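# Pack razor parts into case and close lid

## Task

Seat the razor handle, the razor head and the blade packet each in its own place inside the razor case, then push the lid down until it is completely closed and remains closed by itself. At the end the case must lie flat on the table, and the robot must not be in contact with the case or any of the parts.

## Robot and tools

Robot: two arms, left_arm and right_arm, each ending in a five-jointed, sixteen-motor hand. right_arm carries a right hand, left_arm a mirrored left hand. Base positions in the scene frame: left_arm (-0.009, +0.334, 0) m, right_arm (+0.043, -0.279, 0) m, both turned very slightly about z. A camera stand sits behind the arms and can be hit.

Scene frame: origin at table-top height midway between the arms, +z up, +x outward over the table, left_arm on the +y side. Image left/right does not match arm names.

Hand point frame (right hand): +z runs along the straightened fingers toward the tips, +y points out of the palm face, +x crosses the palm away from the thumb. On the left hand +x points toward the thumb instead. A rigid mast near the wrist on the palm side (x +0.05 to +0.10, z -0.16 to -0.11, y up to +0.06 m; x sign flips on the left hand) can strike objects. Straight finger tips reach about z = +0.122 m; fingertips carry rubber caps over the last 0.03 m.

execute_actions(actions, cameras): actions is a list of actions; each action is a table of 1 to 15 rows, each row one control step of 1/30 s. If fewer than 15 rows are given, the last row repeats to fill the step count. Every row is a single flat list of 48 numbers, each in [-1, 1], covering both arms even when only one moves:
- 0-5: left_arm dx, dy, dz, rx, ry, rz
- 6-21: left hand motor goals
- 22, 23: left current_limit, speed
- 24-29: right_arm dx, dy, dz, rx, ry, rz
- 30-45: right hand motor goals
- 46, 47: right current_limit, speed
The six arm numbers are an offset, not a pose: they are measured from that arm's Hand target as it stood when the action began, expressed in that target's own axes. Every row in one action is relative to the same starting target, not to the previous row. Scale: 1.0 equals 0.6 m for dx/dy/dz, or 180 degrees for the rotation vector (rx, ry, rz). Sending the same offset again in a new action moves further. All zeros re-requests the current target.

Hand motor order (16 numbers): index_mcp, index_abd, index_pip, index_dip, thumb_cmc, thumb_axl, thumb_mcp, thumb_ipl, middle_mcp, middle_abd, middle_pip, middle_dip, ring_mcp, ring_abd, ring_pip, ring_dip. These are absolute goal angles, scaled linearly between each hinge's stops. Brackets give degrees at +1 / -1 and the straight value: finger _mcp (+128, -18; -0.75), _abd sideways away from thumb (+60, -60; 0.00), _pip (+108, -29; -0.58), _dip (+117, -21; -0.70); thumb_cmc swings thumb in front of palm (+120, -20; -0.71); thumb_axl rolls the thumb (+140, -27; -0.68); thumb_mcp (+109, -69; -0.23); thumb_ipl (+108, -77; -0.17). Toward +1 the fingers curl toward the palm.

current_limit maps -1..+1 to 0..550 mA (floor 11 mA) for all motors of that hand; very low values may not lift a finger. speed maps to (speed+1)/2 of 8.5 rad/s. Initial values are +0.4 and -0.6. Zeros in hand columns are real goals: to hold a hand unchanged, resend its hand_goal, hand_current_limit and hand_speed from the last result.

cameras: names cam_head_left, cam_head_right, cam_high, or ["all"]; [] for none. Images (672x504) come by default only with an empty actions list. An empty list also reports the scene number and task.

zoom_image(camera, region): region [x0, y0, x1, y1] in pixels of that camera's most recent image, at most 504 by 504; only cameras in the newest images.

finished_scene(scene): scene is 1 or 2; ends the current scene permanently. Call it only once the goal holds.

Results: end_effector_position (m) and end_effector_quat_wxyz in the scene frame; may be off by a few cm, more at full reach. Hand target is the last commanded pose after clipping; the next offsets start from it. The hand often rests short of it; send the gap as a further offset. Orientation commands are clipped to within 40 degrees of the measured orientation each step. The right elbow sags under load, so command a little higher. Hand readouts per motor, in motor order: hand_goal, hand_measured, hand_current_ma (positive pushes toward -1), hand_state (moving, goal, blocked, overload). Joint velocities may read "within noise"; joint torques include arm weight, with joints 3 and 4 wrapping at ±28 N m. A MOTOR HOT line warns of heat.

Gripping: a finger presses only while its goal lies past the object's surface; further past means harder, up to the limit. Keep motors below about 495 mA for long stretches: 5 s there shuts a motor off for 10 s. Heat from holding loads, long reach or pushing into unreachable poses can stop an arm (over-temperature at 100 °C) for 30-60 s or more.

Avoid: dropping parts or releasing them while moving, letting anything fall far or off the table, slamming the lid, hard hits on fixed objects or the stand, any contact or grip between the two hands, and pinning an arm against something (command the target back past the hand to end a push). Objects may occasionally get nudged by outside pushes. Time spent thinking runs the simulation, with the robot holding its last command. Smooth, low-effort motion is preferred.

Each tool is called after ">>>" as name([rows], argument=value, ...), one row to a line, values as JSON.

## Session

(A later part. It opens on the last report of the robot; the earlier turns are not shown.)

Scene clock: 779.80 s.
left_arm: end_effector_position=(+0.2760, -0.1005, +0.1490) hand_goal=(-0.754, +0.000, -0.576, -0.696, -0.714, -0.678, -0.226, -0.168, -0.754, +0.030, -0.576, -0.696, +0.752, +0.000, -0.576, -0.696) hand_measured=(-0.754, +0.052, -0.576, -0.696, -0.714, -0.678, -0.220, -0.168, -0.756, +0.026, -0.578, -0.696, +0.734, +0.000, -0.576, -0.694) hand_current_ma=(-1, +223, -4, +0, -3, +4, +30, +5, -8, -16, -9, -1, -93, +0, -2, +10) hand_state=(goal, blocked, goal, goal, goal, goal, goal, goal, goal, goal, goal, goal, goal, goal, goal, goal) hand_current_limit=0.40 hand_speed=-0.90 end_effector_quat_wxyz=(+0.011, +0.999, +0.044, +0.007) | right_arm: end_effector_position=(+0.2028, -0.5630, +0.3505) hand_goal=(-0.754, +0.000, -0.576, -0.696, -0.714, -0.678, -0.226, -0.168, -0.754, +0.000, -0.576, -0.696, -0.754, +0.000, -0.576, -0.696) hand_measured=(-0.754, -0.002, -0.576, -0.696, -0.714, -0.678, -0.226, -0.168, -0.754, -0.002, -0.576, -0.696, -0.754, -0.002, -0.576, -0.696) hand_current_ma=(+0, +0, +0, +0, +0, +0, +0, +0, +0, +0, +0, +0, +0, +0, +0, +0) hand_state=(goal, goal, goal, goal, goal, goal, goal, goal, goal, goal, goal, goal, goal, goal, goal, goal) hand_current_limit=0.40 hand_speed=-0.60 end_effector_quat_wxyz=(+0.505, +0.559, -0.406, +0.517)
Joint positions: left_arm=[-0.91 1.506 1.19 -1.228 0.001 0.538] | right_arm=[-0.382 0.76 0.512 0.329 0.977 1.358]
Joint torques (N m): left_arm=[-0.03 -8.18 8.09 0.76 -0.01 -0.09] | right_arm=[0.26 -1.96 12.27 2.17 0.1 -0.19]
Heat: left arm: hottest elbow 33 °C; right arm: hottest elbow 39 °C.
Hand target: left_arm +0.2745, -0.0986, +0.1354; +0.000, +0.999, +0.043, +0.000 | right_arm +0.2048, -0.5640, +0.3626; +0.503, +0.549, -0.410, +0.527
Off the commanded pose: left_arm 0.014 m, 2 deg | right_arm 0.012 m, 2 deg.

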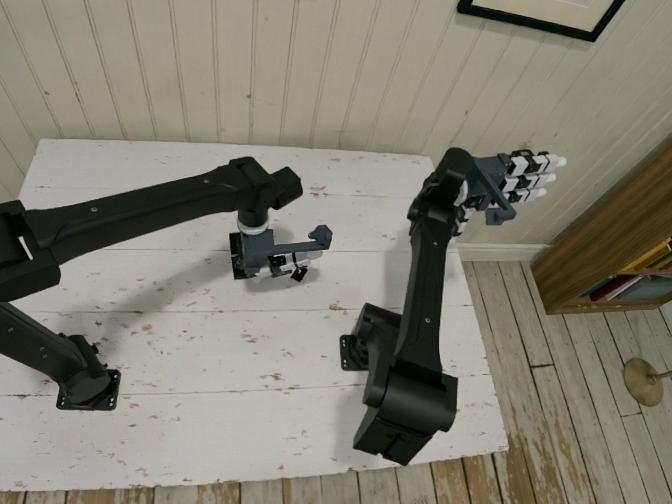

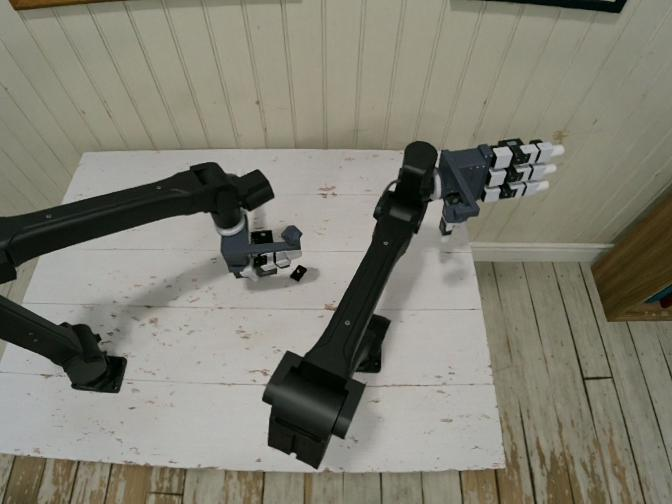

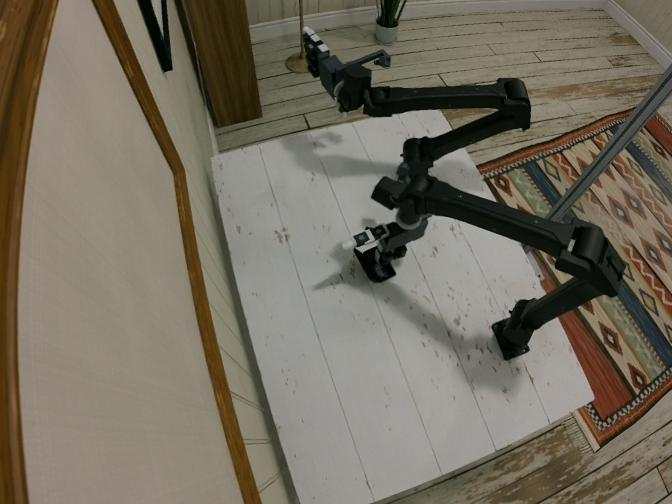

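>>> execute_actions([
  [[0,0,-0.03,0,0,0,-0.754,0.04,-0.576,-0.696,-0.714,-0.678,-0.226,-0.168,-0.754,0.03,-0.576,-0.696,0.753,0,-0.576,-0.696,0.4,-0.8,0,0,0,0,0,0,-0.754,0,-0.576,-0.696,-0.714,-0.678,-0.226,-0.168,-0.754,0,-0.576,-0.696,-0.754,0,-0.576,-0.696,0.4,-0.6]],
  [[0,0,-0.06,0,0,0,-0.754,0.0,-0.576,-0.696,-0.714,-0.678,-0.226,-0.168,-0.754,0.03,-0.576,-0.696,0.753,0,-0.576,-0.696,0.4,-0.8,0,0,0,0,0,0,-0.754,0,-0.576,-0.696,-0.714,-0.678,-0.226,-0.168,-0.754,0,-0.576,-0.696,-0.754,0,-0.576,-0.696,0.4,-0.6]],
  [[0,0,-0.08,0,0,0,-0.754,0.0,-0.576,-0.696,-0.714,-0.678,-0.226,-0.168,-0.754,0.0,-0.576,-0.696,0.753,0,-0.576,-0.696,0.4,-0.6,0,0,0,0,0,0,-0.754,0,-0.576,-0.696,-0.714,-0.678,-0.226,-0.168,-0.754,0,-0.576,-0.696,-0.754,0,-0.576,-0.696,0.4,-0.6]],
  [[0,-0.12,0,0,0,0,-0.754,0.0,-0.576,-0.696,-0.714,-0.678,-0.226,-0.168,-0.754,0.0,-0.576,-0.696,0.753,0,-0.576,-0.696,0.4,-0.6,0,0,0,0,0,0,-0.754,0,-0.576,-0.696,-0.714,-0.678,-0.226,-0.168,-0.754,0,-0.576,-0.696,-0.754,0,-0.576,-0.696,0.4,-0.6]],
  [[0,-0.12,0,0,0,0,-0.754,0.0,-0.576,-0.696,-0.714,-0.678,-0.226,-0.168,-0.754,0.0,-0.576,-0.696,0.753,0,-0.576,-0.696,0.4,-0.6,0,0,0,0,0,0,-0.754,0,-0.576,-0.696,-0.714,-0.678,-0.226,-0.168,-0.754,0,-0.576,-0.696,-0.754,0,-0.576,-0.696,0.4,-0.6]],
], cameras=["all"])

>>> zoom_image(camera="cam_head_right", region=[225, 225, 285, 285])

>>> zoom_image(camera="cam_high", region=[360, 240, 400, 290])

>>> zoom_image(camera="cam_head_left", region=[225, 225, 285, 285])

Scene clock: 794.90 s.
left_arm: end_effector_position=(+0.2649, +0.0472, +0.2428) hand_goal=(-0.754, +0.000, -0.576, -0.696, -0.714, -0.678, -0.226, -0.168, -0.754, +0.000, -0.576, -0.696, +0.752, +0.000, -0.576, -0.696) hand_measured=(-0.754, +0.002, -0.574, -0.694, -0.714, -0.678, -0.222, -0.168, -0.752, +0.002, -0.576, -0.696, +0.734, +0.000, -0.576, -0.694) hand_current_ma=(+5, +6, +11, +12, +0, +4, +29, +5, +5, +8, +2, -1, -92, -1, -3, +10) hand_state=(goal, goal, goal, goal, goal, goal, goal, goal, goal, goal, goal, goal, goal, goal, goal, goal) hand_current_limit=0.40 hand_speed=-0.60 end_effector_quat_wxyz=(+0.005, +0.999, +0.051, +0.007) | right_arm: end_effector_position=(+0.2028, -0.5630, +0.3505) hand_goal=(-0.754, +0.000, -0.576, -0.696, -0.714, -0.678, -0.226, -0.168, -0.754, +0.000, -0.576, -0.696, -0.754, +0.000, -0.576, -0.696) hand_measured=(-0.754, -0.002, -0.576, -0.696, -0.714, -0.678, -0.226, -0.168, -0.754, -0.002, -0.576, -0.696, -0.754, -0.002, -0.576, -0.696) hand_current_ma=(+0, +0, +0, +0, +0, +0, +0, +0, +0, +0, +0, +0, +0, +0, +0, +0) hand_state=(goal, goal, goal, goal, goal, goal, goal, goal, goal, goal, goal, goal, goal, goal, goal, goal) hand_current_limit=0.40 hand_speed=-0.60 end_effector_quat_wxyz=(+0.505, +0.559, -0.406, +0.517)
Joint positions: left_arm=[-0.668 1.156 1.116 -1.513 -0.003 0.768] | right_arm=[-0.382 0.76 0.512 0.329 0.977 1.358]
Joint torques (N m): left_arm=[-0.38 -3.78 9.22 0.55 0.15 0.02] | right_arm=[0.26 -1.9 12.27 2.17 0.1 -0.18]
Heat: left arm: hottest elbow 34 °C; right arm: hottest elbow 39 °C.
Hand target: left_arm +0.2622, +0.0449, +0.2375; +0.000, +0.999, +0.043, +0.000 | right_arm +0.2048, -0.5640, +0.3626; +0.503, +0.549, -0.410, +0.527
Off the commanded pose: left_arm 0.006 m, 1 deg | right_arm 0.012 m, 2 deg.

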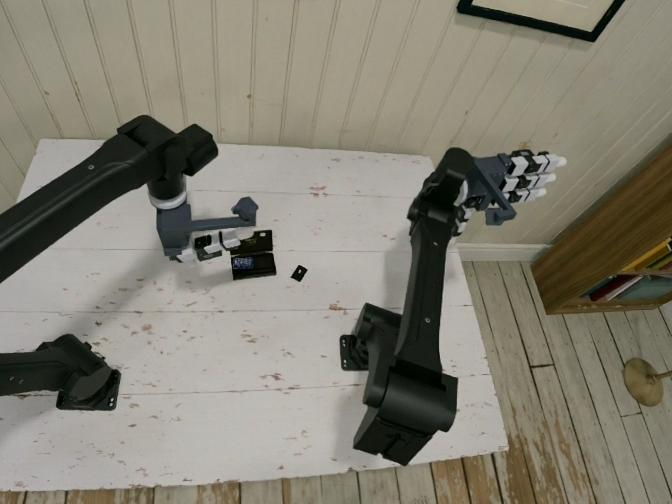

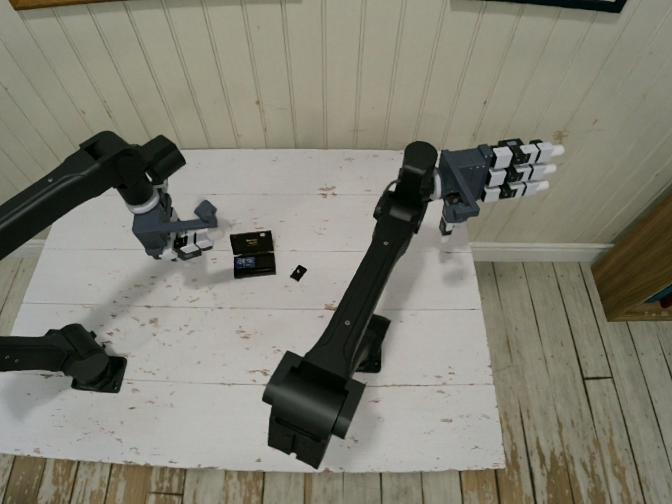

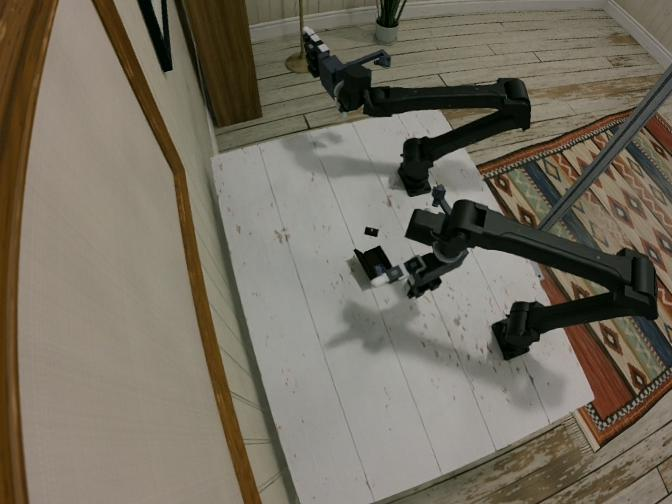

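Scaled by 8.400 from the camera's 672x504 image, which has a finer 960x720 frame.

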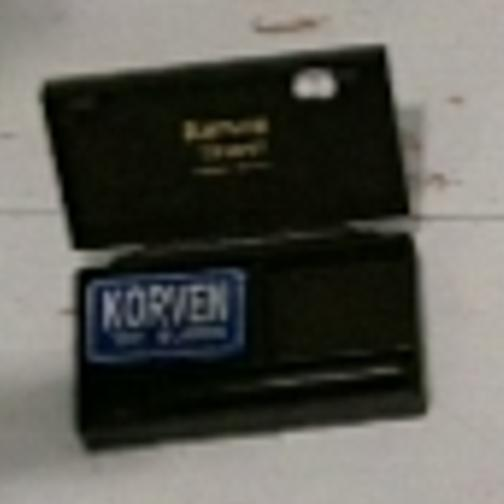

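Scaled by 10.080 from the camera's 672x504 image, which has a finer 960x720 frame.

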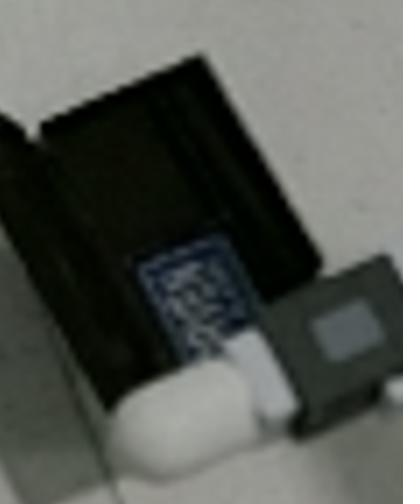

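Scaled by 8.400 from the camera's 672x504 image, which has a finer 960x720 frame.

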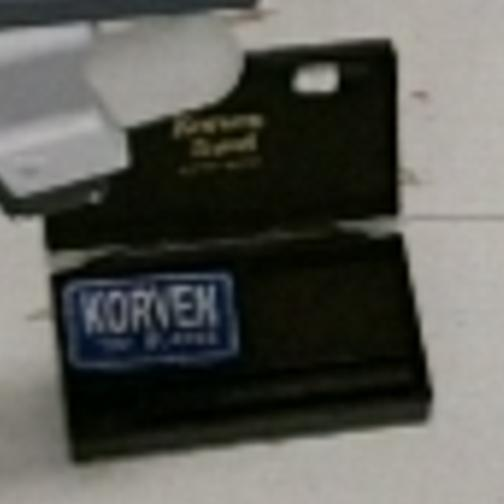

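>>> zoom_image(camera="cam_head_right", region=[232, 255, 280, 280])

>>> zoom_image(camera="cam_head_left", region=[230, 255, 280, 282])

>>> zoom_image(camera="cam_high", region=[370, 242, 395, 272])

Scaled by 10.500 from the camera's 672x504 image, which has a finer 960x720 frame.

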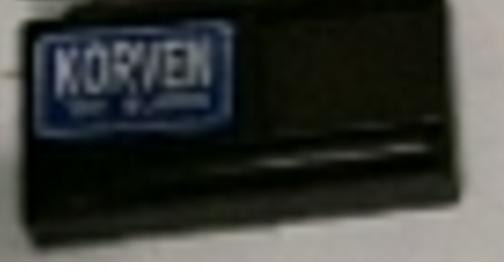

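Scaled by 10.080 from the camera's 672x504 image, which has a finer 960x720 frame.

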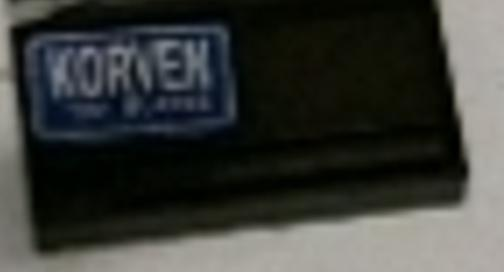

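Scaled by 16.800 from the camera's 672x504 image, which has a finer 960x720 frame.

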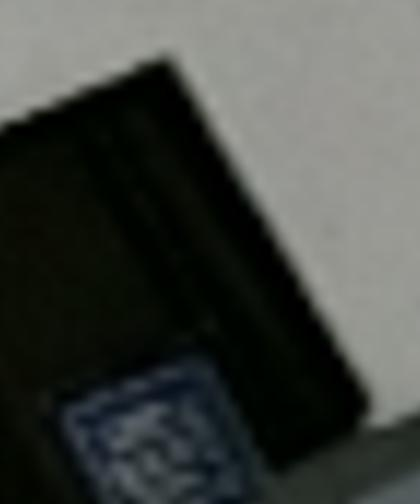

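>>> execute_actions([
  [[0,-0.12,0,0,0,0,-0.754,0.0,-0.576,-0.696,-0.714,-0.678,-0.226,-0.168,-0.754,0.0,-0.576,-0.696,0.753,0,-0.576,-0.696,0.4,-0.6,0,0,0,0,0,0,-0.754,0,-0.576,-0.696,-0.714,-0.678,-0.226,-0.168,-0.754,0,-0.576,-0.696,-0.754,0,-0.576,-0.696,0.4,-0.6]],
], cameras=["all"])

>>> zoom_image(camera="cam_high", region=[355, 220, 400, 290])

>>> zoom_image(camera="cam_high", region=[360, 245, 385, 275])

>>> zoom_image(camera="cam_head_right", region=[250, 250, 285, 280])

>>> zoom_image(camera="cam_head_right", region=[285, 260, 315, 285])

Scene clock: 822.93 s.
left_arm: end_effector_position=(+0.2596, +0.1188, +0.2433) hand_goal=(-0.754, +0.000, -0.576, -0.696, -0.714, -0.678, -0.226, -0.168, -0.754, +0.000, -0.576, -0.696, +0.752, +0.000, -0.576, -0.696) hand_measured=(-0.754, +0.002, -0.574, -0.694, -0.714, -0.678, -0.222, -0.168, -0.752, +0.002, -0.576, -0.696, +0.734, +0.000, -0.576, -0.694) hand_current_ma=(+4, +4, +11, +12, -2, +4, +28, +5, +5, +6, +3, -1, -92, -1, -3, +10) hand_state=(goal, goal, goal, goal, goal, goal, goal, goal, goal, goal, goal, goal, goal, goal, goal, goal) hand_current_limit=0.40 hand_speed=-0.60 end_effector_quat_wxyz=(+0.005, +0.999, +0.051, +0.011) | right_arm: end_effector_position=(+0.2028, -0.5630, +0.3505) hand_goal=(-0.754, +0.000, -0.576, -0.696, -0.714, -0.678, -0.226, -0.168, -0.754, +0.000, -0.576, -0.696, -0.754, +0.000, -0.576, -0.696) hand_measured=(-0.754, -0.002, -0.576, -0.696, -0.714, -0.678, -0.226, -0.168, -0.754, -0.002, -0.576, -0.696, -0.754, -0.002, -0.576, -0.696) hand_current_ma=(+0, +0, +0, +0, +0, +0, +0, +0, +0, +0, +0, +0, +0, +0, +0, +0) hand_state=(goal, goal, goal, goal, goal, goal, goal, goal, goal, goal, goal, goal, goal, goal, goal, goal) hand_current_limit=0.40 hand_speed=-0.60 end_effector_quat_wxyz=(+0.505, +0.559, -0.406, +0.517)
Joint positions: left_arm=[-0.479 1.028 1.027 -1.547 -0.003 0.955] | right_arm=[-0.382 0.76 0.512 0.329 0.977 1.358]
Joint torques (N m): left_arm=[-0.73 -2.02 9.06 0.47 0.23 -0.05] | right_arm=[0.26 -1.96 12.29 2.17 0.1 -0.19]
Heat: left arm: hottest elbow 34 °C; right arm: hottest elbow 39 °C.
Hand target: left_arm +0.2559, +0.1167, +0.2377; +0.000, +0.999, +0.043, +0.000 | right_arm +0.2048, -0.5640, +0.3626; +0.503, +0.549, -0.410, +0.527
Off the commanded pose: left_arm 0.007 m, 2 deg | right_arm 0.012 m, 2 deg.

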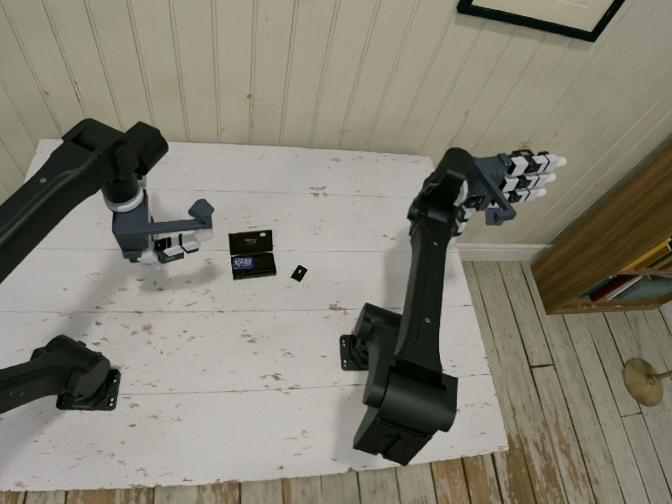

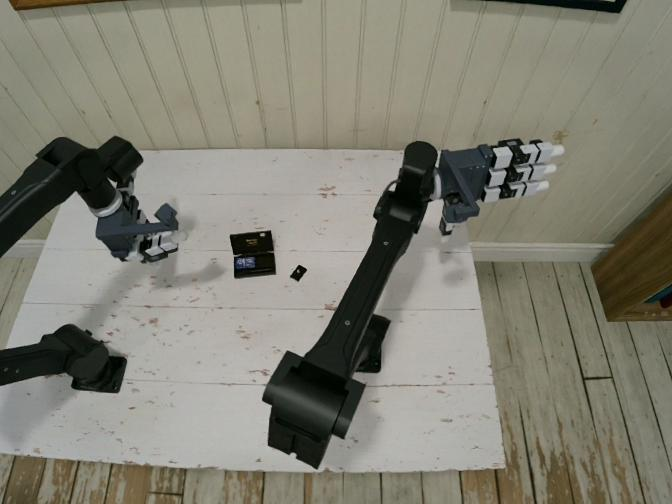

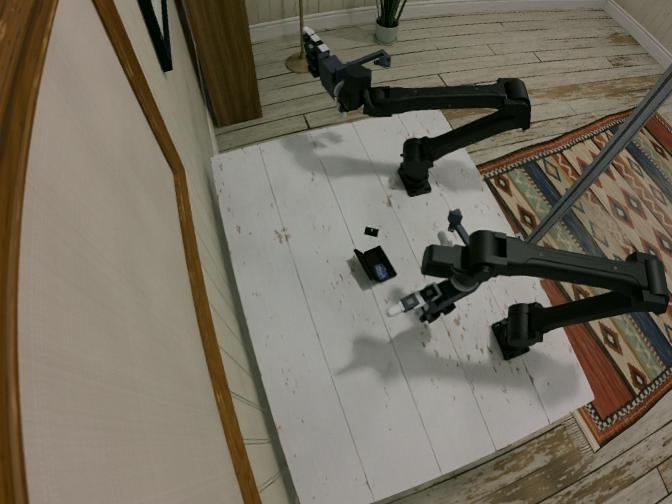

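Scaled by 7.200 from the camera's 672x504 image, which has a finer 960x720 frame.

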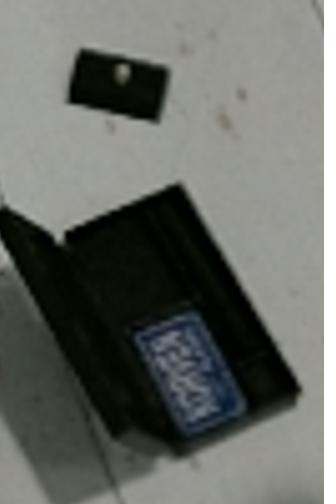

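Scaled by 16.800 from the camera's 672x504 image, which has a finer 960x720 frame.

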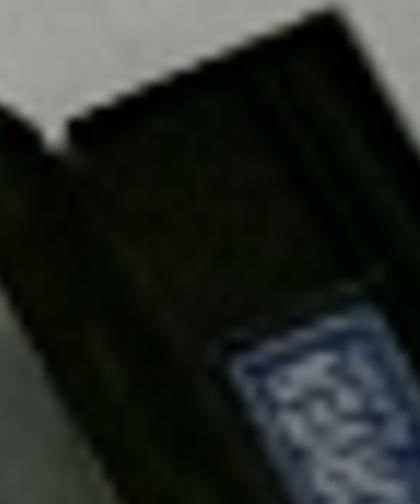

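Scaled by 14.400 from the camera's 672x504 image, which has a finer 960x720 frame.

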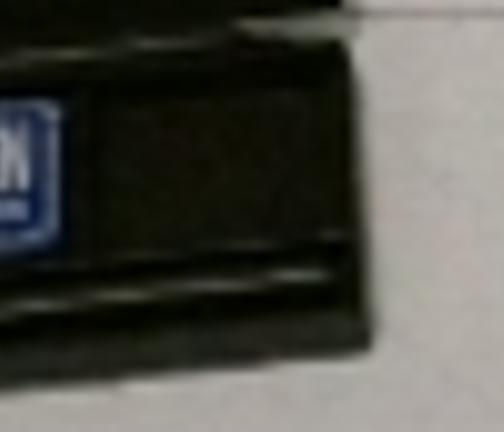

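Scaled by 16.800 from the camera's 672x504 image, which has a finer 960x720 frame.

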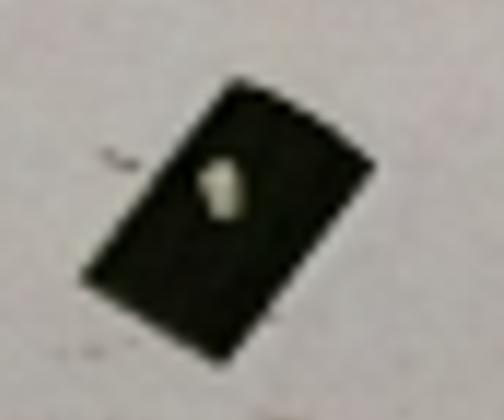

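>>> execute_actions([
  [[0,0,0,0,0,0,-0.754,0.0,-0.576,-0.696,-0.714,-0.678,-0.226,-0.168,-0.754,0.0,-0.576,-0.696,0.753,0,-0.576,-0.696,0.4,-0.6,0,0,0,0.0676,-0.0846,-0.0536,-0.754,0,-0.576,-0.696,-0.714,-0.678,-0.226,-0.168,-0.754,0,-0.576,-0.696,-0.754,0,-0.576,-0.696,0.4,-0.6]],
  [[0,0,0,0,0,0,-0.754,0.0,-0.576,-0.696,-0.714,-0.678,-0.226,-0.168,-0.754,0.0,-0.576,-0.696,0.753,0,-0.576,-0.696,0.4,-0.6,0,0,0,0.0676,-0.0846,-0.0536,-0.754,0,-0.576,-0.696,-0.714,-0.678,-0.226,-0.168,-0.754,0,-0.576,-0.696,-0.754,0,-0.576,-0.696,0.4,-0.6]],
  [[0,0,0,0,0,0,-0.754,0.0,-0.576,-0.696,-0.714,-0.678,-0.226,-0.168,-0.754,0.0,-0.576,-0.696,0.753,0,-0.576,-0.696,0.4,-0.6,0,0,0,0.0676,-0.0846,-0.0536,-0.754,0,-0.576,-0.696,-0.714,-0.678,-0.226,-0.168,-0.754,0,-0.576,-0.696,-0.754,0,-0.576,-0.696,0.4,-0.6]],
])

Scene clock: 875.47 s.
left_arm: end_effector_position=(+0.2596, +0.1188, +0.2433) hand_goal=(-0.754, +0.000, -0.576, -0.696, -0.714, -0.678, -0.226, -0.168, -0.754, +0.000, -0.576, -0.696, +0.752, +0.000, -0.576, -0.696) hand_measured=(-0.754, +0.002, -0.574, -0.694, -0.714, -0.678, -0.222, -0.168, -0.752, +0.002, -0.576, -0.696, +0.734, +0.000, -0.576, -0.694) hand_current_ma=(+4, +4, +11, +12, -2, +4, +28, +5, +5, +6, +3, -1, -92, -1, -3, +10) hand_state=(goal, goal, goal, goal, goal, goal, goal, goal, goal, goal, goal, goal, goal, goal, goal, goal) hand_current_limit=0.40 hand_speed=-0.60 end_effector_quat_wxyz=(+0.005, +0.999, +0.051, +0.011) | right_arm: end_effector_position=(+0.2014, -0.5587, +0.3355) hand_goal=(-0.754, +0.000, -0.576, -0.696, -0.714, -0.678, -0.226, -0.168, -0.754, +0.000, -0.576, -0.696, -0.754, +0.000, -0.576, -0.696) hand_measured=(-0.758, -0.002, -0.576, -0.696, -0.718, -0.678, -0.222, -0.168, -0.758, -0.002, -0.576, -0.696, -0.758, -0.002, -0.576, -0.696) hand_current_ma=(-1, +0, +0, +0, -1, +0, +2, +0, -1, +0, +0, +0, -1, +0, +0, +0) hand_state=(goal, goal, goal, goal, goal, goal, goal, goal, goal, goal, goal, goal, goal, goal, goal, goal) hand_current_limit=0.40 hand_speed=-0.60 end_effector_quat_wxyz=(+0.221, +0.916, -0.248, +0.224)
Joint positions: left_arm=[-0.479 1.028 1.027 -1.547 -0.003 0.956] | right_arm=[-0.614 0.781 0.984 -1.171 0.229 1.373]
Joint torques (N m): left_arm=[-0.5 -2.02 9.03 0.29 0.2 -0.02] | right_arm=[-0.38 -1.67 14.83 1.35 0.29 -0.33]
Heat: left arm: hottest elbow 35 °C; right arm: hottest elbow 40 °C.
Hand target: left_arm +0.2559, +0.1166, +0.2377; +0.000, +0.999, +0.043, +0.000 | right_arm +0.2047, -0.5639, +0.3626; +0.229, +0.911, -0.245, +0.240
Off the commanded pose: left_arm 0.007 m, 2 deg | right_arm 0.028 m, 2 deg.

>>> execute_actions([
  [[0,0,0,0,0,0,-0.754,0.0,-0.576,-0.696,-0.714,-0.678,-0.226,-0.168,-0.754,0.0,-0.576,-0.696,0.753,0,-0.576,-0.696,0.4,-0.6,0,0,0,0.0676,-0.0846,-0.0536,-0.754,0,-0.576,-0.696,-0.714,-0.678,-0.226,-0.168,-0.754,0,-0.576,-0.696,-0.754,0,-0.576,-0.696,0.4,-0.6]],
  [[0,0,0,0,0,0,-0.754,0.0,-0.576,-0.696,-0.714,-0.678,-0.226,-0.168,-0.754,0.0,-0.576,-0.696,0.753,0,-0.576,-0.696,0.4,-0.6,0,0,0,0.0676,-0.0846,-0.0536,-0.754,0,-0.576,-0.696,-0.714,-0.678,-0.226,-0.168,-0.754,0,-0.576,-0.696,-0.754,0,-0.576,-0.696,0.4,-0.6]],
  [[0,0,0,0,0,0,-0.754,0.0,-0.576,-0.696,-0.714,-0.678,-0.226,-0.168,-0.754,0.0,-0.576,-0.696,0.753,0,-0.576,-0.696,0.4,-0.6,0,0,0.05,0,0,0,-0.754,0,-0.576,-0.696,-0.714,-0.678,-0.226,-0.168,-0.754,0,-0.576,-0.696,0.068,0,0.299,0.174,0.4,-0.6]],
])

Scene clock: 886.47 s.
left_arm: end_effector_position=(+0.2596, +0.1188, +0.2433) hand_goal=(-0.754, +0.000, -0.576, -0.696, -0.714, -0.678, -0.226, -0.168, -0.754, +0.000, -0.576, -0.696, +0.752, +0.000, -0.576, -0.696) hand_measured=(-0.754, +0.002, -0.574, -0.694, -0.714, -0.678, -0.222, -0.168, -0.752, +0.002, -0.576, -0.696, +0.734, +0.000, -0.576, -0.694) hand_current_ma=(+4, +4, +11, +12, -2, +4, +28, +5, +5, +6, +3, -1, -92, -1, -3, +10) hand_state=(goal, goal, goal, goal, goal, goal, goal, goal, goal, goal, goal, goal, goal, goal, goal, goal) hand_current_limit=0.40 hand_speed=-0.60 end_effector_quat_wxyz=(+0.005, +0.999, +0.051, +0.011) | right_arm: end_effector_position=(+0.2067, -0.5615, +0.3315) hand_goal=(-0.754, +0.000, -0.576, -0.696, -0.714, -0.678, -0.226, -0.168, -0.754, +0.000, -0.576, -0.696, +0.068, +0.000, +0.298, +0.174) hand_measured=(-0.756, +0.000, -0.576, -0.696, -0.716, -0.678, -0.220, -0.168, -0.754, +0.000, -0.576, -0.696, +0.050, +0.000, +0.292, +0.172) hand_current_ma=(+0, +0, +0, +0, -1, +0, +4, +0, +0, +0, +0, +0, -16, +0, -3, -1) hand_state=(goal, goal, goal, goal, goal, goal, goal, goal, goal, goal, goal, goal, goal, goal, goal, goal) hand_current_limit=0.40 hand_speed=-0.60 end_effector_quat_wxyz=(+0.040, +0.994, -0.092, +0.031)
Joint positions: left_arm=[-0.479 1.028 1.027 -1.547 -0.003 0.956] | right_arm=[-0.733 1.041 1.256 -1.686 0.023 0.98]
Joint torques (N m): left_arm=[-0.56 -1.9 9.03 0.42 0.21 -0.02] | right_arm=[-0.67 -3.55 9.73 0.51 0.25 -0.29]
Heat: left arm: hottest elbow 35 °C; right arm: hottest elbow 41 °C.
Hand target: left_arm +0.2559, +0.1166, +0.2377; +0.000, +0.999, +0.043, +0.000 | right_arm +0.2048, -0.5640, +0.3325; +0.000, +0.996, -0.087, -0.001
Off the commanded pose: left_arm 0.007 m, 2 deg | right_arm 0.003 m, 6 deg.
joint sent to its limit (right arm) — joint 4 (wrist pitch), lower limit. The joint targets are off in orientation, not in position.

>>> execute_actions([
  [[0.014,-0.073,0,0,0,0,-0.754,0.0,-0.576,-0.696,-0.714,-0.678,-0.226,-0.168,-0.754,0.0,-0.576,-0.696,0.753,0,-0.576,-0.696,0.4,-0.6,0.002,-0.085,0,0,0,0,-0.754,0,-0.576,-0.696,-0.714,-0.678,-0.226,-0.168,-0.754,0,-0.576,-0.696,0.753,0,-0.576,-0.696,0.4,-0.6]],
  [[0.014,-0.073,0,0,0,0,-0.754,0.0,-0.576,-0.696,-0.714,-0.678,-0.226,-0.168,-0.754,0.0,-0.576,-0.696,0.753,0,-0.576,-0.696,0.4,-0.6,0.002,-0.085,0,0,0,0,-0.754,0,-0.576,-0.696,-0.714,-0.678,-0.226,-0.168,-0.754,0,-0.576,-0.696,0.753,0,-0.576,-0.696,0.4,-0.6]],
  [[0.014,-0.073,0,0,0,0,-0.754,0.0,-0.576,-0.696,-0.714,-0.678,-0.226,-0.168,-0.754,0.0,-0.576,-0.696,0.753,0,-0.576,-0.696,0.4,-0.6,0.002,-0.085,0,0,0,0,-0.754,0,-0.576,-0.696,-0.714,-0.678,-0.226,-0.168,-0.754,0,-0.576,-0.696,0.753,0,-0.576,-0.696,0.4,-0.6]],
])

Scene clock: 914.20 s.
left_arm: end_effector_position=(+0.2762, +0.2525, +0.2422) hand_goal=(-0.754, +0.000, -0.576, -0.696, -0.714, -0.678, -0.226, -0.168, -0.754, +0.000, -0.576, -0.696, +0.752, +0.000, -0.576, -0.696) hand_measured=(-0.752, +0.002, -0.574, -0.694, -0.714, -0.678, -0.222, -0.168, -0.752, +0.002, -0.576, -0.696, +0.734, +0.000, -0.576, -0.694) hand_current_ma=(+8, +4, +11, +12, +0, +4, +28, +5, +9, +6, +3, -1, -92, -1, -3, +10) hand_state=(goal, goal, goal, goal, goal, goal, goal, goal, goal, goal, goal, goal, goal, goal, goal, goal) hand_current_limit=0.40 hand_speed=-0.60 end_effector_quat_wxyz=(-0.001, +0.999, +0.051, +0.009) | right_arm: end_effector_position=(+0.2412, -0.4141, +0.3333) hand_goal=(-0.754, +0.000, -0.576, -0.696, -0.714, -0.678, -0.226, -0.168, -0.754, +0.000, -0.576, -0.696, +0.752, +0.000, -0.576, -0.696) hand_measured=(-0.752, +0.000, -0.576, -0.696, -0.714, -0.678, -0.220, -0.168, -0.754, +0.000, -0.576, -0.696, +0.732, +0.000, -0.576, -0.694) hand_current_ma=(+0, +0, +0, +0, +0, +0, +4, +0, +0, +0, +0, +0, -19, +0, +0, +1) hand_state=(goal, goal, goal, goal, goal, goal, goal, goal, goal, goal, goal, goal, goal, goal, goal, goal) hand_current_limit=0.40 hand_speed=-0.60 end_effector_quat_wxyz=(+0.034, +0.992, -0.083, +0.083)
Joint positions: left_arm=[0.035 0.98 0.997 -1.57 -0.003 1.47] | right_arm=[-0.154 0.881 1.174 -1.691 0.048 1.539]
Joint torques (N m): left_arm=[-0.5 -2.02 8.29 0.24 0.29 -0.05] | right_arm=[-0.38 -2.49 8.44 0.77 0.31 0.07]
Heat: left arm: hottest elbow 35 °C; right arm: hottest elbow 37 °C.
Hand target: left_arm +0.2696, +0.2497, +0.2378; +0.000, +0.999, +0.043, +0.000 | right_arm +0.2348, -0.4139, +0.3326; +0.000, +0.996, -0.087, +0.000
Off the commanded pose: left_arm 0.008 m, 1 deg | right_arm 0.006 m, 10 deg.
joint sent to its limit (right arm) — joint 4 (wrist pitch), lower limit. The joint targets are off in orientation, not in position.

>>> execute_actions([
  [[0,0,0,0,0,0,-0.754,0.0,-0.576,-0.696,-0.714,-0.678,-0.226,-0.168,-0.754,0.0,-0.576,-0.696,0.753,0,-0.576,-0.696,0.4,-0.6,0.056,-0.013,0.023,0,0,-0.1457,-0.754,0,-0.576,-0.696,-0.714,-0.678,-0.226,-0.168,-0.754,0,-0.576,-0.696,0.753,0,-0.576,-0.696,0.4,-0.6]],
  [[0,0,0,0,0,0,-0.754,0.0,-0.576,-0.696,-0.714,-0.678,-0.226,-0.168,-0.754,0.0,-0.576,-0.696,0.753,0,-0.576,-0.696,0.4,-0.6,0.056,-0.013,0.023,0,0,-0.1457,-0.754,0,-0.576,-0.696,-0.714,-0.678,-0.226,-0.168,-0.754,0,-0.576,-0.696,0.753,0,-0.576,-0.696,0.4,-0.6]],
  [[0,0,0,0,0,0,-0.754,0.0,-0.576,-0.696,-0.714,-0.678,-0.226,-0.168,-0.754,0.0,-0.576,-0.696,0.753,0,-0.576,-0.696,0.4,-0.6,0.056,-0.013,0.023,0,0,-0.1457,-0.754,0,-0.576,-0.696,-0.714,-0.678,-0.226,-0.168,-0.754,0,-0.576,-0.696,0.753,0,-0.576,-0.696,0.4,-0.6]],
  [[0,0,0,0,0,0,-0.754,0.0,-0.576,-0.696,-0.714,-0.678,-0.226,-0.168,-0.754,0.0,-0.576,-0.696,0.753,0,-0.576,-0.696,0.4,-0.6,0.056,-0.013,0.023,0,0,-0.1457,-0.754,0,-0.576,-0.696,-0.714,-0.678,-0.226,-0.168,-0.754,0,-0.576,-0.696,0.753,0,-0.576,-0.696,0.4,-0.6]],
  [[0,0,0,0,0,0,-0.754,0.0,-0.576,-0.696,-0.714,-0.678,-0.226,-0.168,-0.754,0.0,-0.576,-0.696,0.753,0,-0.576,-0.696,0.4,-0.6,0.056,-0.013,0.023,0,0,-0.1457,-0.754,0,-0.576,-0.696,-0.714,-0.678,-0.226,-0.168,-0.754,0,-0.576,-0.696,0.753,0,-0.576,-0.696,0.4,-0.6]],
  [[0,0,0,0,0,0,-0.754,0.0,-0.576,-0.696,-0.714,-0.678,-0.226,-0.168,-0.754,0.0,-0.576,-0.696,0.753,0,-0.576,-0.696,0.4,-0.6,0.056,-0.013,0.023,0,0,-0.1457,-0.754,0,-0.576,-0.696,-0.714,-0.678,-0.226,-0.168,-0.754,0,-0.576,-0.696,0.753,0,-0.576,-0.696,0.4,-0.6]],
], cameras=["all"])

Scene clock: 932.10 s.
left_arm: end_effector_position=(+0.2762, +0.2525, +0.2422) hand_goal=(-0.754, +0.000, -0.576, -0.696, -0.714, -0.678, -0.226, -0.168, -0.754, +0.000, -0.576, -0.696, +0.752, +0.000, -0.576, -0.696) hand_measured=(-0.752, +0.002, -0.574, -0.694, -0.714, -0.678, -0.222, -0.168, -0.752, +0.002, -0.576, -0.696, +0.734, +0.000, -0.576, -0.694) hand_current_ma=(+8, +4, +11, +12, +0, +4, +28, +5, +9, +6, +3, -1, -92, -1, -3, +10) hand_state=(goal, goal, goal, goal, goal, goal, goal, goal, goal, goal, goal, goal, goal, goal, goal, goal) hand_current_limit=0.40 hand_speed=-0.60 end_effector_quat_wxyz=(-0.001, +0.999, +0.051, +0.009) | right_arm: end_effector_position=(+0.2896, -0.2734, +0.2541) hand_goal=(-0.754, +0.000, -0.576, -0.696, -0.714, -0.678, -0.226, -0.168, -0.754, +0.000, -0.576, -0.696, +0.752, +0.000, -0.576, -0.696) hand_measured=(-0.754, +0.000, -0.576, -0.696, -0.716, -0.678, -0.220, -0.168, -0.754, +0.000, -0.576, -0.696, +0.736, -0.002, -0.576, -0.694) hand_current_ma=(+0, +0, +0, +0, +0, +0, +3, +0, +0, +0, +0, +0, -13, +0, +0, +1) hand_state=(goal, goal, goal, goal, goal, goal, goal, goal, goal, goal, goal, goal, goal, goal, goal, goal) hand_current_limit=0.40 hand_speed=-0.60 end_effector_quat_wxyz=(+0.007, +0.283, +0.959, -0.002)
Joint positions: left_arm=[0.035 0.98 0.997 -1.57 -0.003 1.47] | right_arm=[-0.24 0.803 0.937 -1.691 0.005 -1.278]
Joint torques (N m): left_arm=[-0.5 -2.49 8.29 0.38 0.26 -0.02] | right_arm=[-0.79 -0.62 8.61 0.81 -0.09 -0.27]
Heat: left arm: hottest elbow 34 °C; right arm: hottest elbow 36 °C.
Hand target: left_arm +0.2696, +0.2497, +0.2378; +0.000, +0.999, +0.043, +0.000 | right_arm +0.2892, -0.2751, +0.2497; +0.000, +0.281, +0.960, +0.000
Off the commanded pose: left_arm 0.008 m, 1 deg | right_arm 0.005 m, 1 deg.

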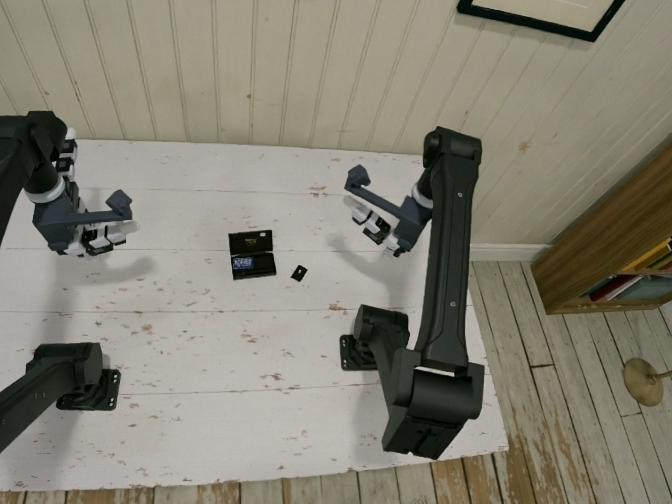

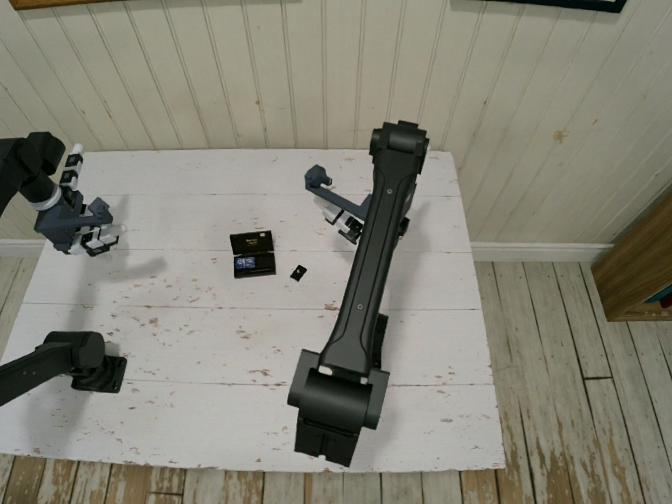

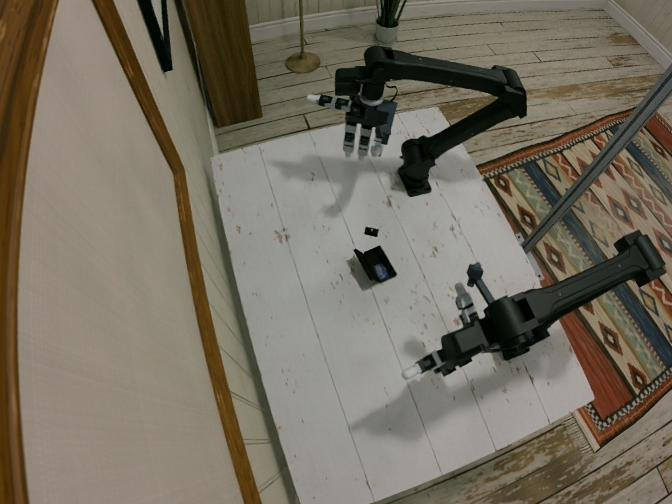

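>>> execute_actions(actions=[])

Scene clock: 951.60 s.
left_arm: end_effector_position=(+0.2762, +0.2525, +0.2422) hand_goal=(-0.754, +0.000, -0.576, -0.696, -0.714, -0.678, -0.226, -0.168, -0.754, +0.000, -0.576, -0.696, +0.752, +0.000, -0.576, -0.696) hand_measured=(-0.752, +0.002, -0.574, -0.694, -0.714, -0.678, -0.222, -0.168, -0.752, +0.002, -0.576, -0.696, +0.734, +0.000, -0.576, -0.694) hand_current_ma=(+8, +4, +11, +12, +0, +4, +28, +5, +9, +6, +3, -1, -92, -1, -3, +10) hand_state=(goal, goal, goal, goal, goal, goal, goal, goal, goal, goal, goal, goal, goal, goal, goal, goal) hand_current_limit=0.40 hand_speed=-0.60 end_effector_quat_wxyz=(-0.001, +0.999, +0.051, +0.009) | right_arm: end_effector_position=(+0.2896, -0.2734, +0.2541) hand_goal=(-0.754, +0.000, -0.576, -0.696, -0.714, -0.678, -0.226, -0.168, -0.754, +0.000, -0.576, -0.696, +0.752, +0.000, -0.576, -0.696) hand_measured=(-0.754, +0.000, -0.576, -0.696, -0.716, -0.678, -0.220, -0.168, -0.754, +0.000, -0.576, -0.696, +0.736, -0.002, -0.576, -0.694) hand_current_ma=(+0, +0, +0, +0, +0, +0, +3, +0, +0, +0, +0, +0, -13, +0, +0, +1) hand_state=(goal, goal, goal, goal, goal, goal, goal, goal, goal, goal, goal, goal, goal, goal, goal, goal) hand_current_limit=0.40 hand_speed=-0.60 end_effector_quat_wxyz=(+0.007, +0.283, +0.959, -0.002)
Joint positions: left_arm=[0.035 0.98 0.997 -1.57 -0.003 1.47] | right_arm=[-0.24 0.803 0.937 -1.691 0.005 -1.279]
Joint velocities: within noise
Joint torques (N m): left_arm=[-0.85 -2.32 8.28 0.38 0.28 -0.02] | right_arm=[-0.79 -0.5 8.61 0.81 -0.09 -0.26]
Heat: left arm: hottest elbow 33 °C; right arm: hottest elbow 35 °C.
Hand target: left_arm +0.2696, +0.2497, +0.2378; +0.000, +0.999, +0.043, +0.000 | right_arm +0.2892, -0.2751, +0.2497; +0.000, +0.281, +0.960, +0.000
Off the commanded pose: left_arm 0.008 m, 1 deg | right_arm 0.005 m, 1 deg.

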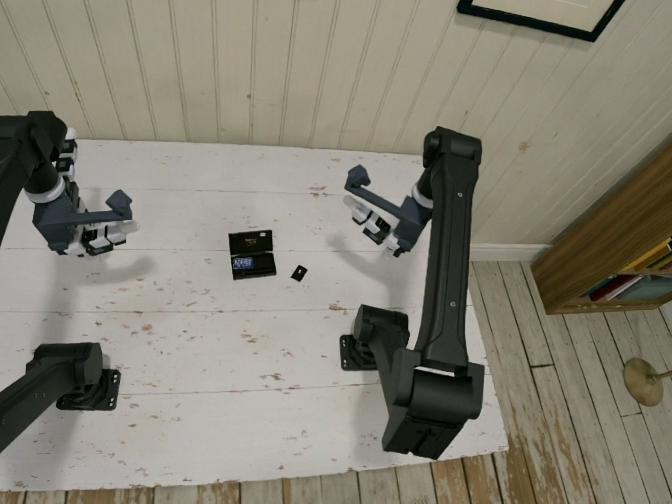

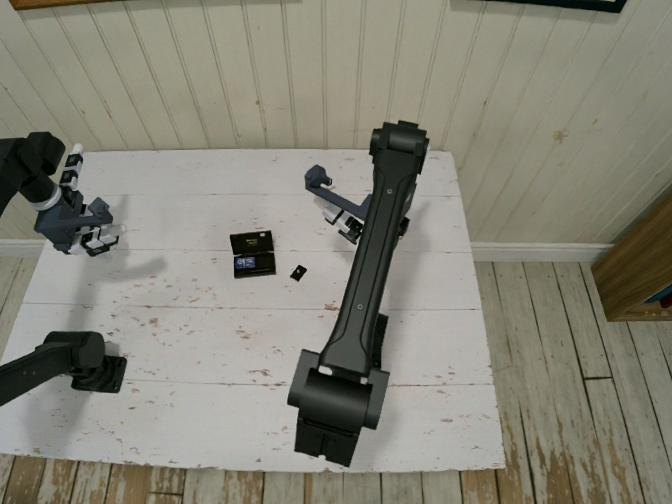

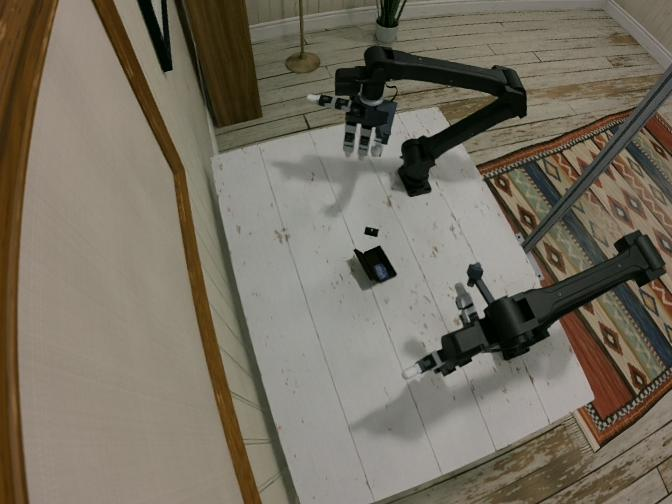

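>>> zoom_image(camera="cam_head_right", region=[225, 225, 315, 293])

>>> zoom_image(camera="cam_high", region=[340, 215, 410, 295])

Scaled by 5.600 from the camera's 672x504 image, which has a finer 960x720 frame.

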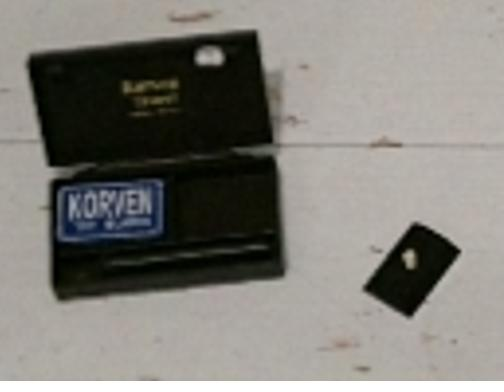

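Scaled by 6.300 from the camera's 672x504 image, which has a finer 960x720 frame.

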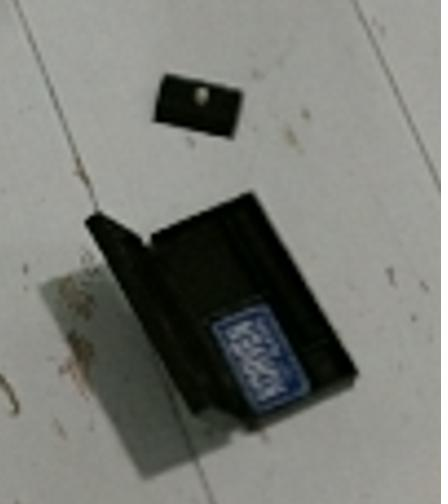

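>>> execute_actions([
  [[0,0,0,0,0,0,-0.754,0,-0.576,-0.696,-0.714,-0.678,-0.226,-0.168,-0.754,0,-0.576,-0.696,0.753,0,-0.576,-0.696,0.4,-0.6,0.0597,0.1076,0,0,0,0,-0.754,-0.12,-0.576,-0.696,-0.714,-0.678,-0.226,-0.168,-0.754,0.12,-0.576,-0.696,0.753,0,-0.576,-0.696,0.4,-0.6]],
  [[0,0,0,0,0,0,-0.754,0,-0.576,-0.696,-0.714,-0.678,-0.226,-0.168,-0.754,0,-0.576,-0.696,0.753,0,-0.576,-0.696,0.4,-0.6,0.0597,0.1076,0,0,0,0,-0.754,-0.12,-0.576,-0.696,-0.714,-0.678,-0.226,-0.168,-0.754,0.12,-0.576,-0.696,0.753,0,-0.576,-0.696,0.4,-0.6]],
  [[0,0,0,0,0,0,-0.754,0,-0.576,-0.696,-0.714,-0.678,-0.226,-0.168,-0.754,0,-0.576,-0.696,0.753,0,-0.576,-0.696,0.4,-0.6,0.0597,0.1076,0,0,0,0,-0.754,-0.12,-0.576,-0.696,-0.714,-0.678,-0.226,-0.168,-0.754,0.12,-0.576,-0.696,0.753,0,-0.576,-0.696,0.4,-0.6]],
], cameras=["all"])

Scene clock: 969.43 s.
left_arm: end_effector_position=(+0.2762, +0.2525, +0.2422) hand_goal=(-0.754, +0.000, -0.576, -0.696, -0.714, -0.678, -0.226, -0.168, -0.754, +0.000, -0.576, -0.696, +0.752, +0.000, -0.576, -0.696) hand_measured=(-0.752, +0.002, -0.574, -0.694, -0.714, -0.678, -0.222, -0.168, -0.752, +0.002, -0.576, -0.696, +0.734, +0.000, -0.576, -0.694) hand_current_ma=(+8, +4, +11, +12, +0, +4, +28, +5, +9, +6, +3, -1, -92, -1, -3, +10) hand_state=(goal, goal, goal, goal, goal, goal, goal, goal, goal, goal, goal, goal, goal, goal, goal, goal) hand_current_limit=0.40 hand_speed=-0.60 end_effector_quat_wxyz=(-0.001, +0.999, +0.051, +0.009) | right_arm: end_effector_position=(+0.2867, -0.0599, +0.2225) hand_goal=(-0.754, -0.120, -0.576, -0.696, -0.714, -0.678, -0.226, -0.168, -0.754, +0.120, -0.576, -0.696, +0.752, +0.000, -0.576, -0.696) hand_measured=(-0.752, -0.118, -0.576, -0.696, -0.714, -0.678, -0.220, -0.168, -0.754, +0.118, -0.576, -0.696, +0.738, -0.002, -0.576, -0.694) hand_current_ma=(+0, +0, +0, +0, +0, +0, +3, +0, +0, +0, +0, +0, -10, +0, +0, +1) hand_state=(goal, goal, goal, goal, goal, goal, goal, goal, goal, goal, goal, goal, goal, goal, goal, goal) hand_current_limit=0.40 hand_speed=-0.60 end_effector_quat_wxyz=(-0.020, +0.267, +0.963, -0.025)
Joint positions: left_arm=[0.035 0.98 0.997 -1.57 -0.003 1.47] | right_arm=[0.756 0.999 0.971 -1.607 -0.005 -0.314]
Joint torques (N m): left_arm=[-0.5 -2.37 8.32 0.29 0.28 -0.03] | right_arm=[-0.67 -3.84 13.68 0.83 0.32 0.09]
Heat: left arm: hottest elbow 33 °C; right arm: hottest elbow 34 °C.
Hand target: left_arm +0.2696, +0.2497, +0.2378; +0.000, +0.999, +0.043, +0.000 | right_arm +0.3031, -0.0541, +0.2496; -0.001, +0.281, +0.960, +0.000
Off the commanded pose: left_arm 0.008 m, 1 deg | right_arm 0.032 m, 4 deg.

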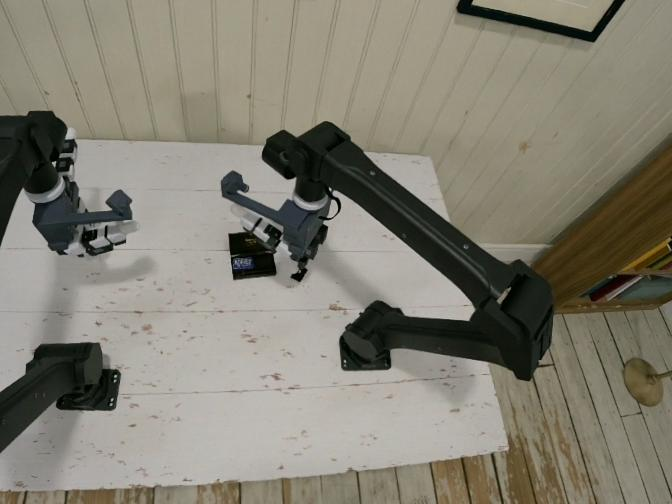

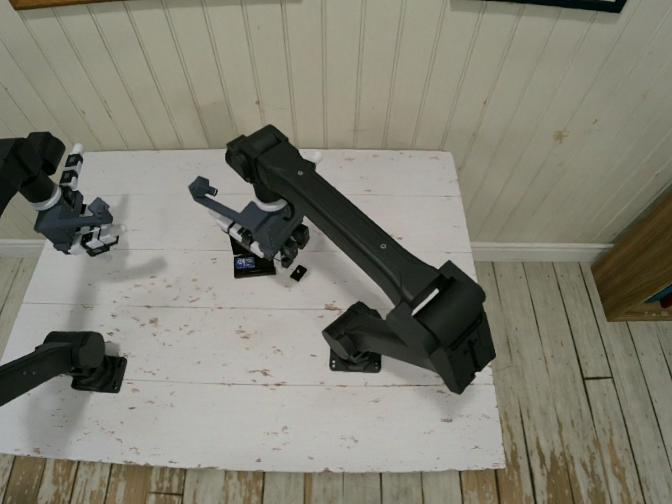

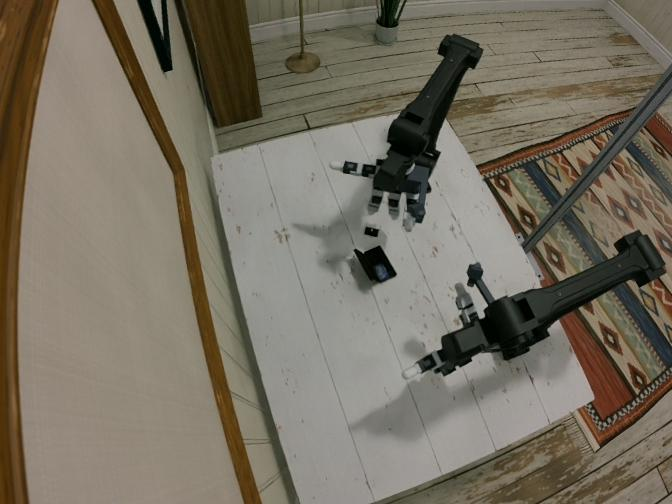

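>>> zoom_image(camera="cam_head_right", region=[215, 190, 325, 290])

>>> zoom_image(camera="cam_head_left", region=[215, 190, 335, 290])

>>> zoom_image(camera="cam_high", region=[340, 160, 440, 290])

Scaled by 4.582 from the camera's 672x504 image, which has a finer 960x720 frame.

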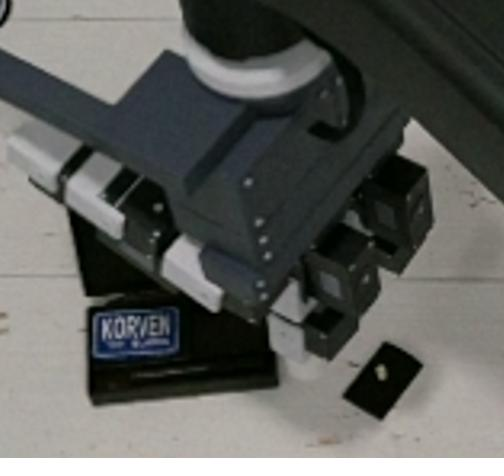

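Scaled by 4.200 from the camera's 672x504 image, which has a finer 960x720 frame.

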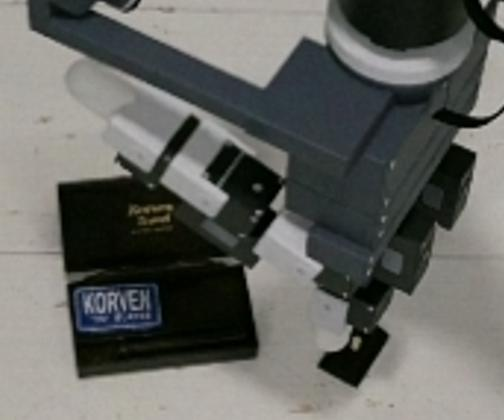

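Scaled by 3.877 from the camera's 672x504 image, which has a finer 960x720 frame.

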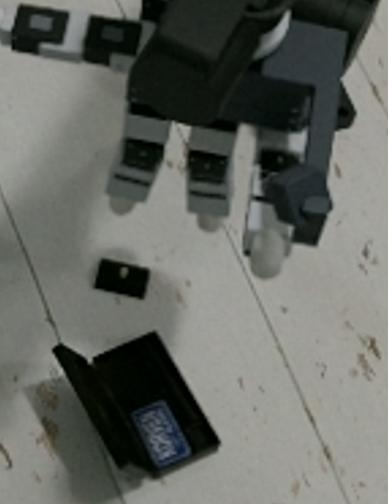

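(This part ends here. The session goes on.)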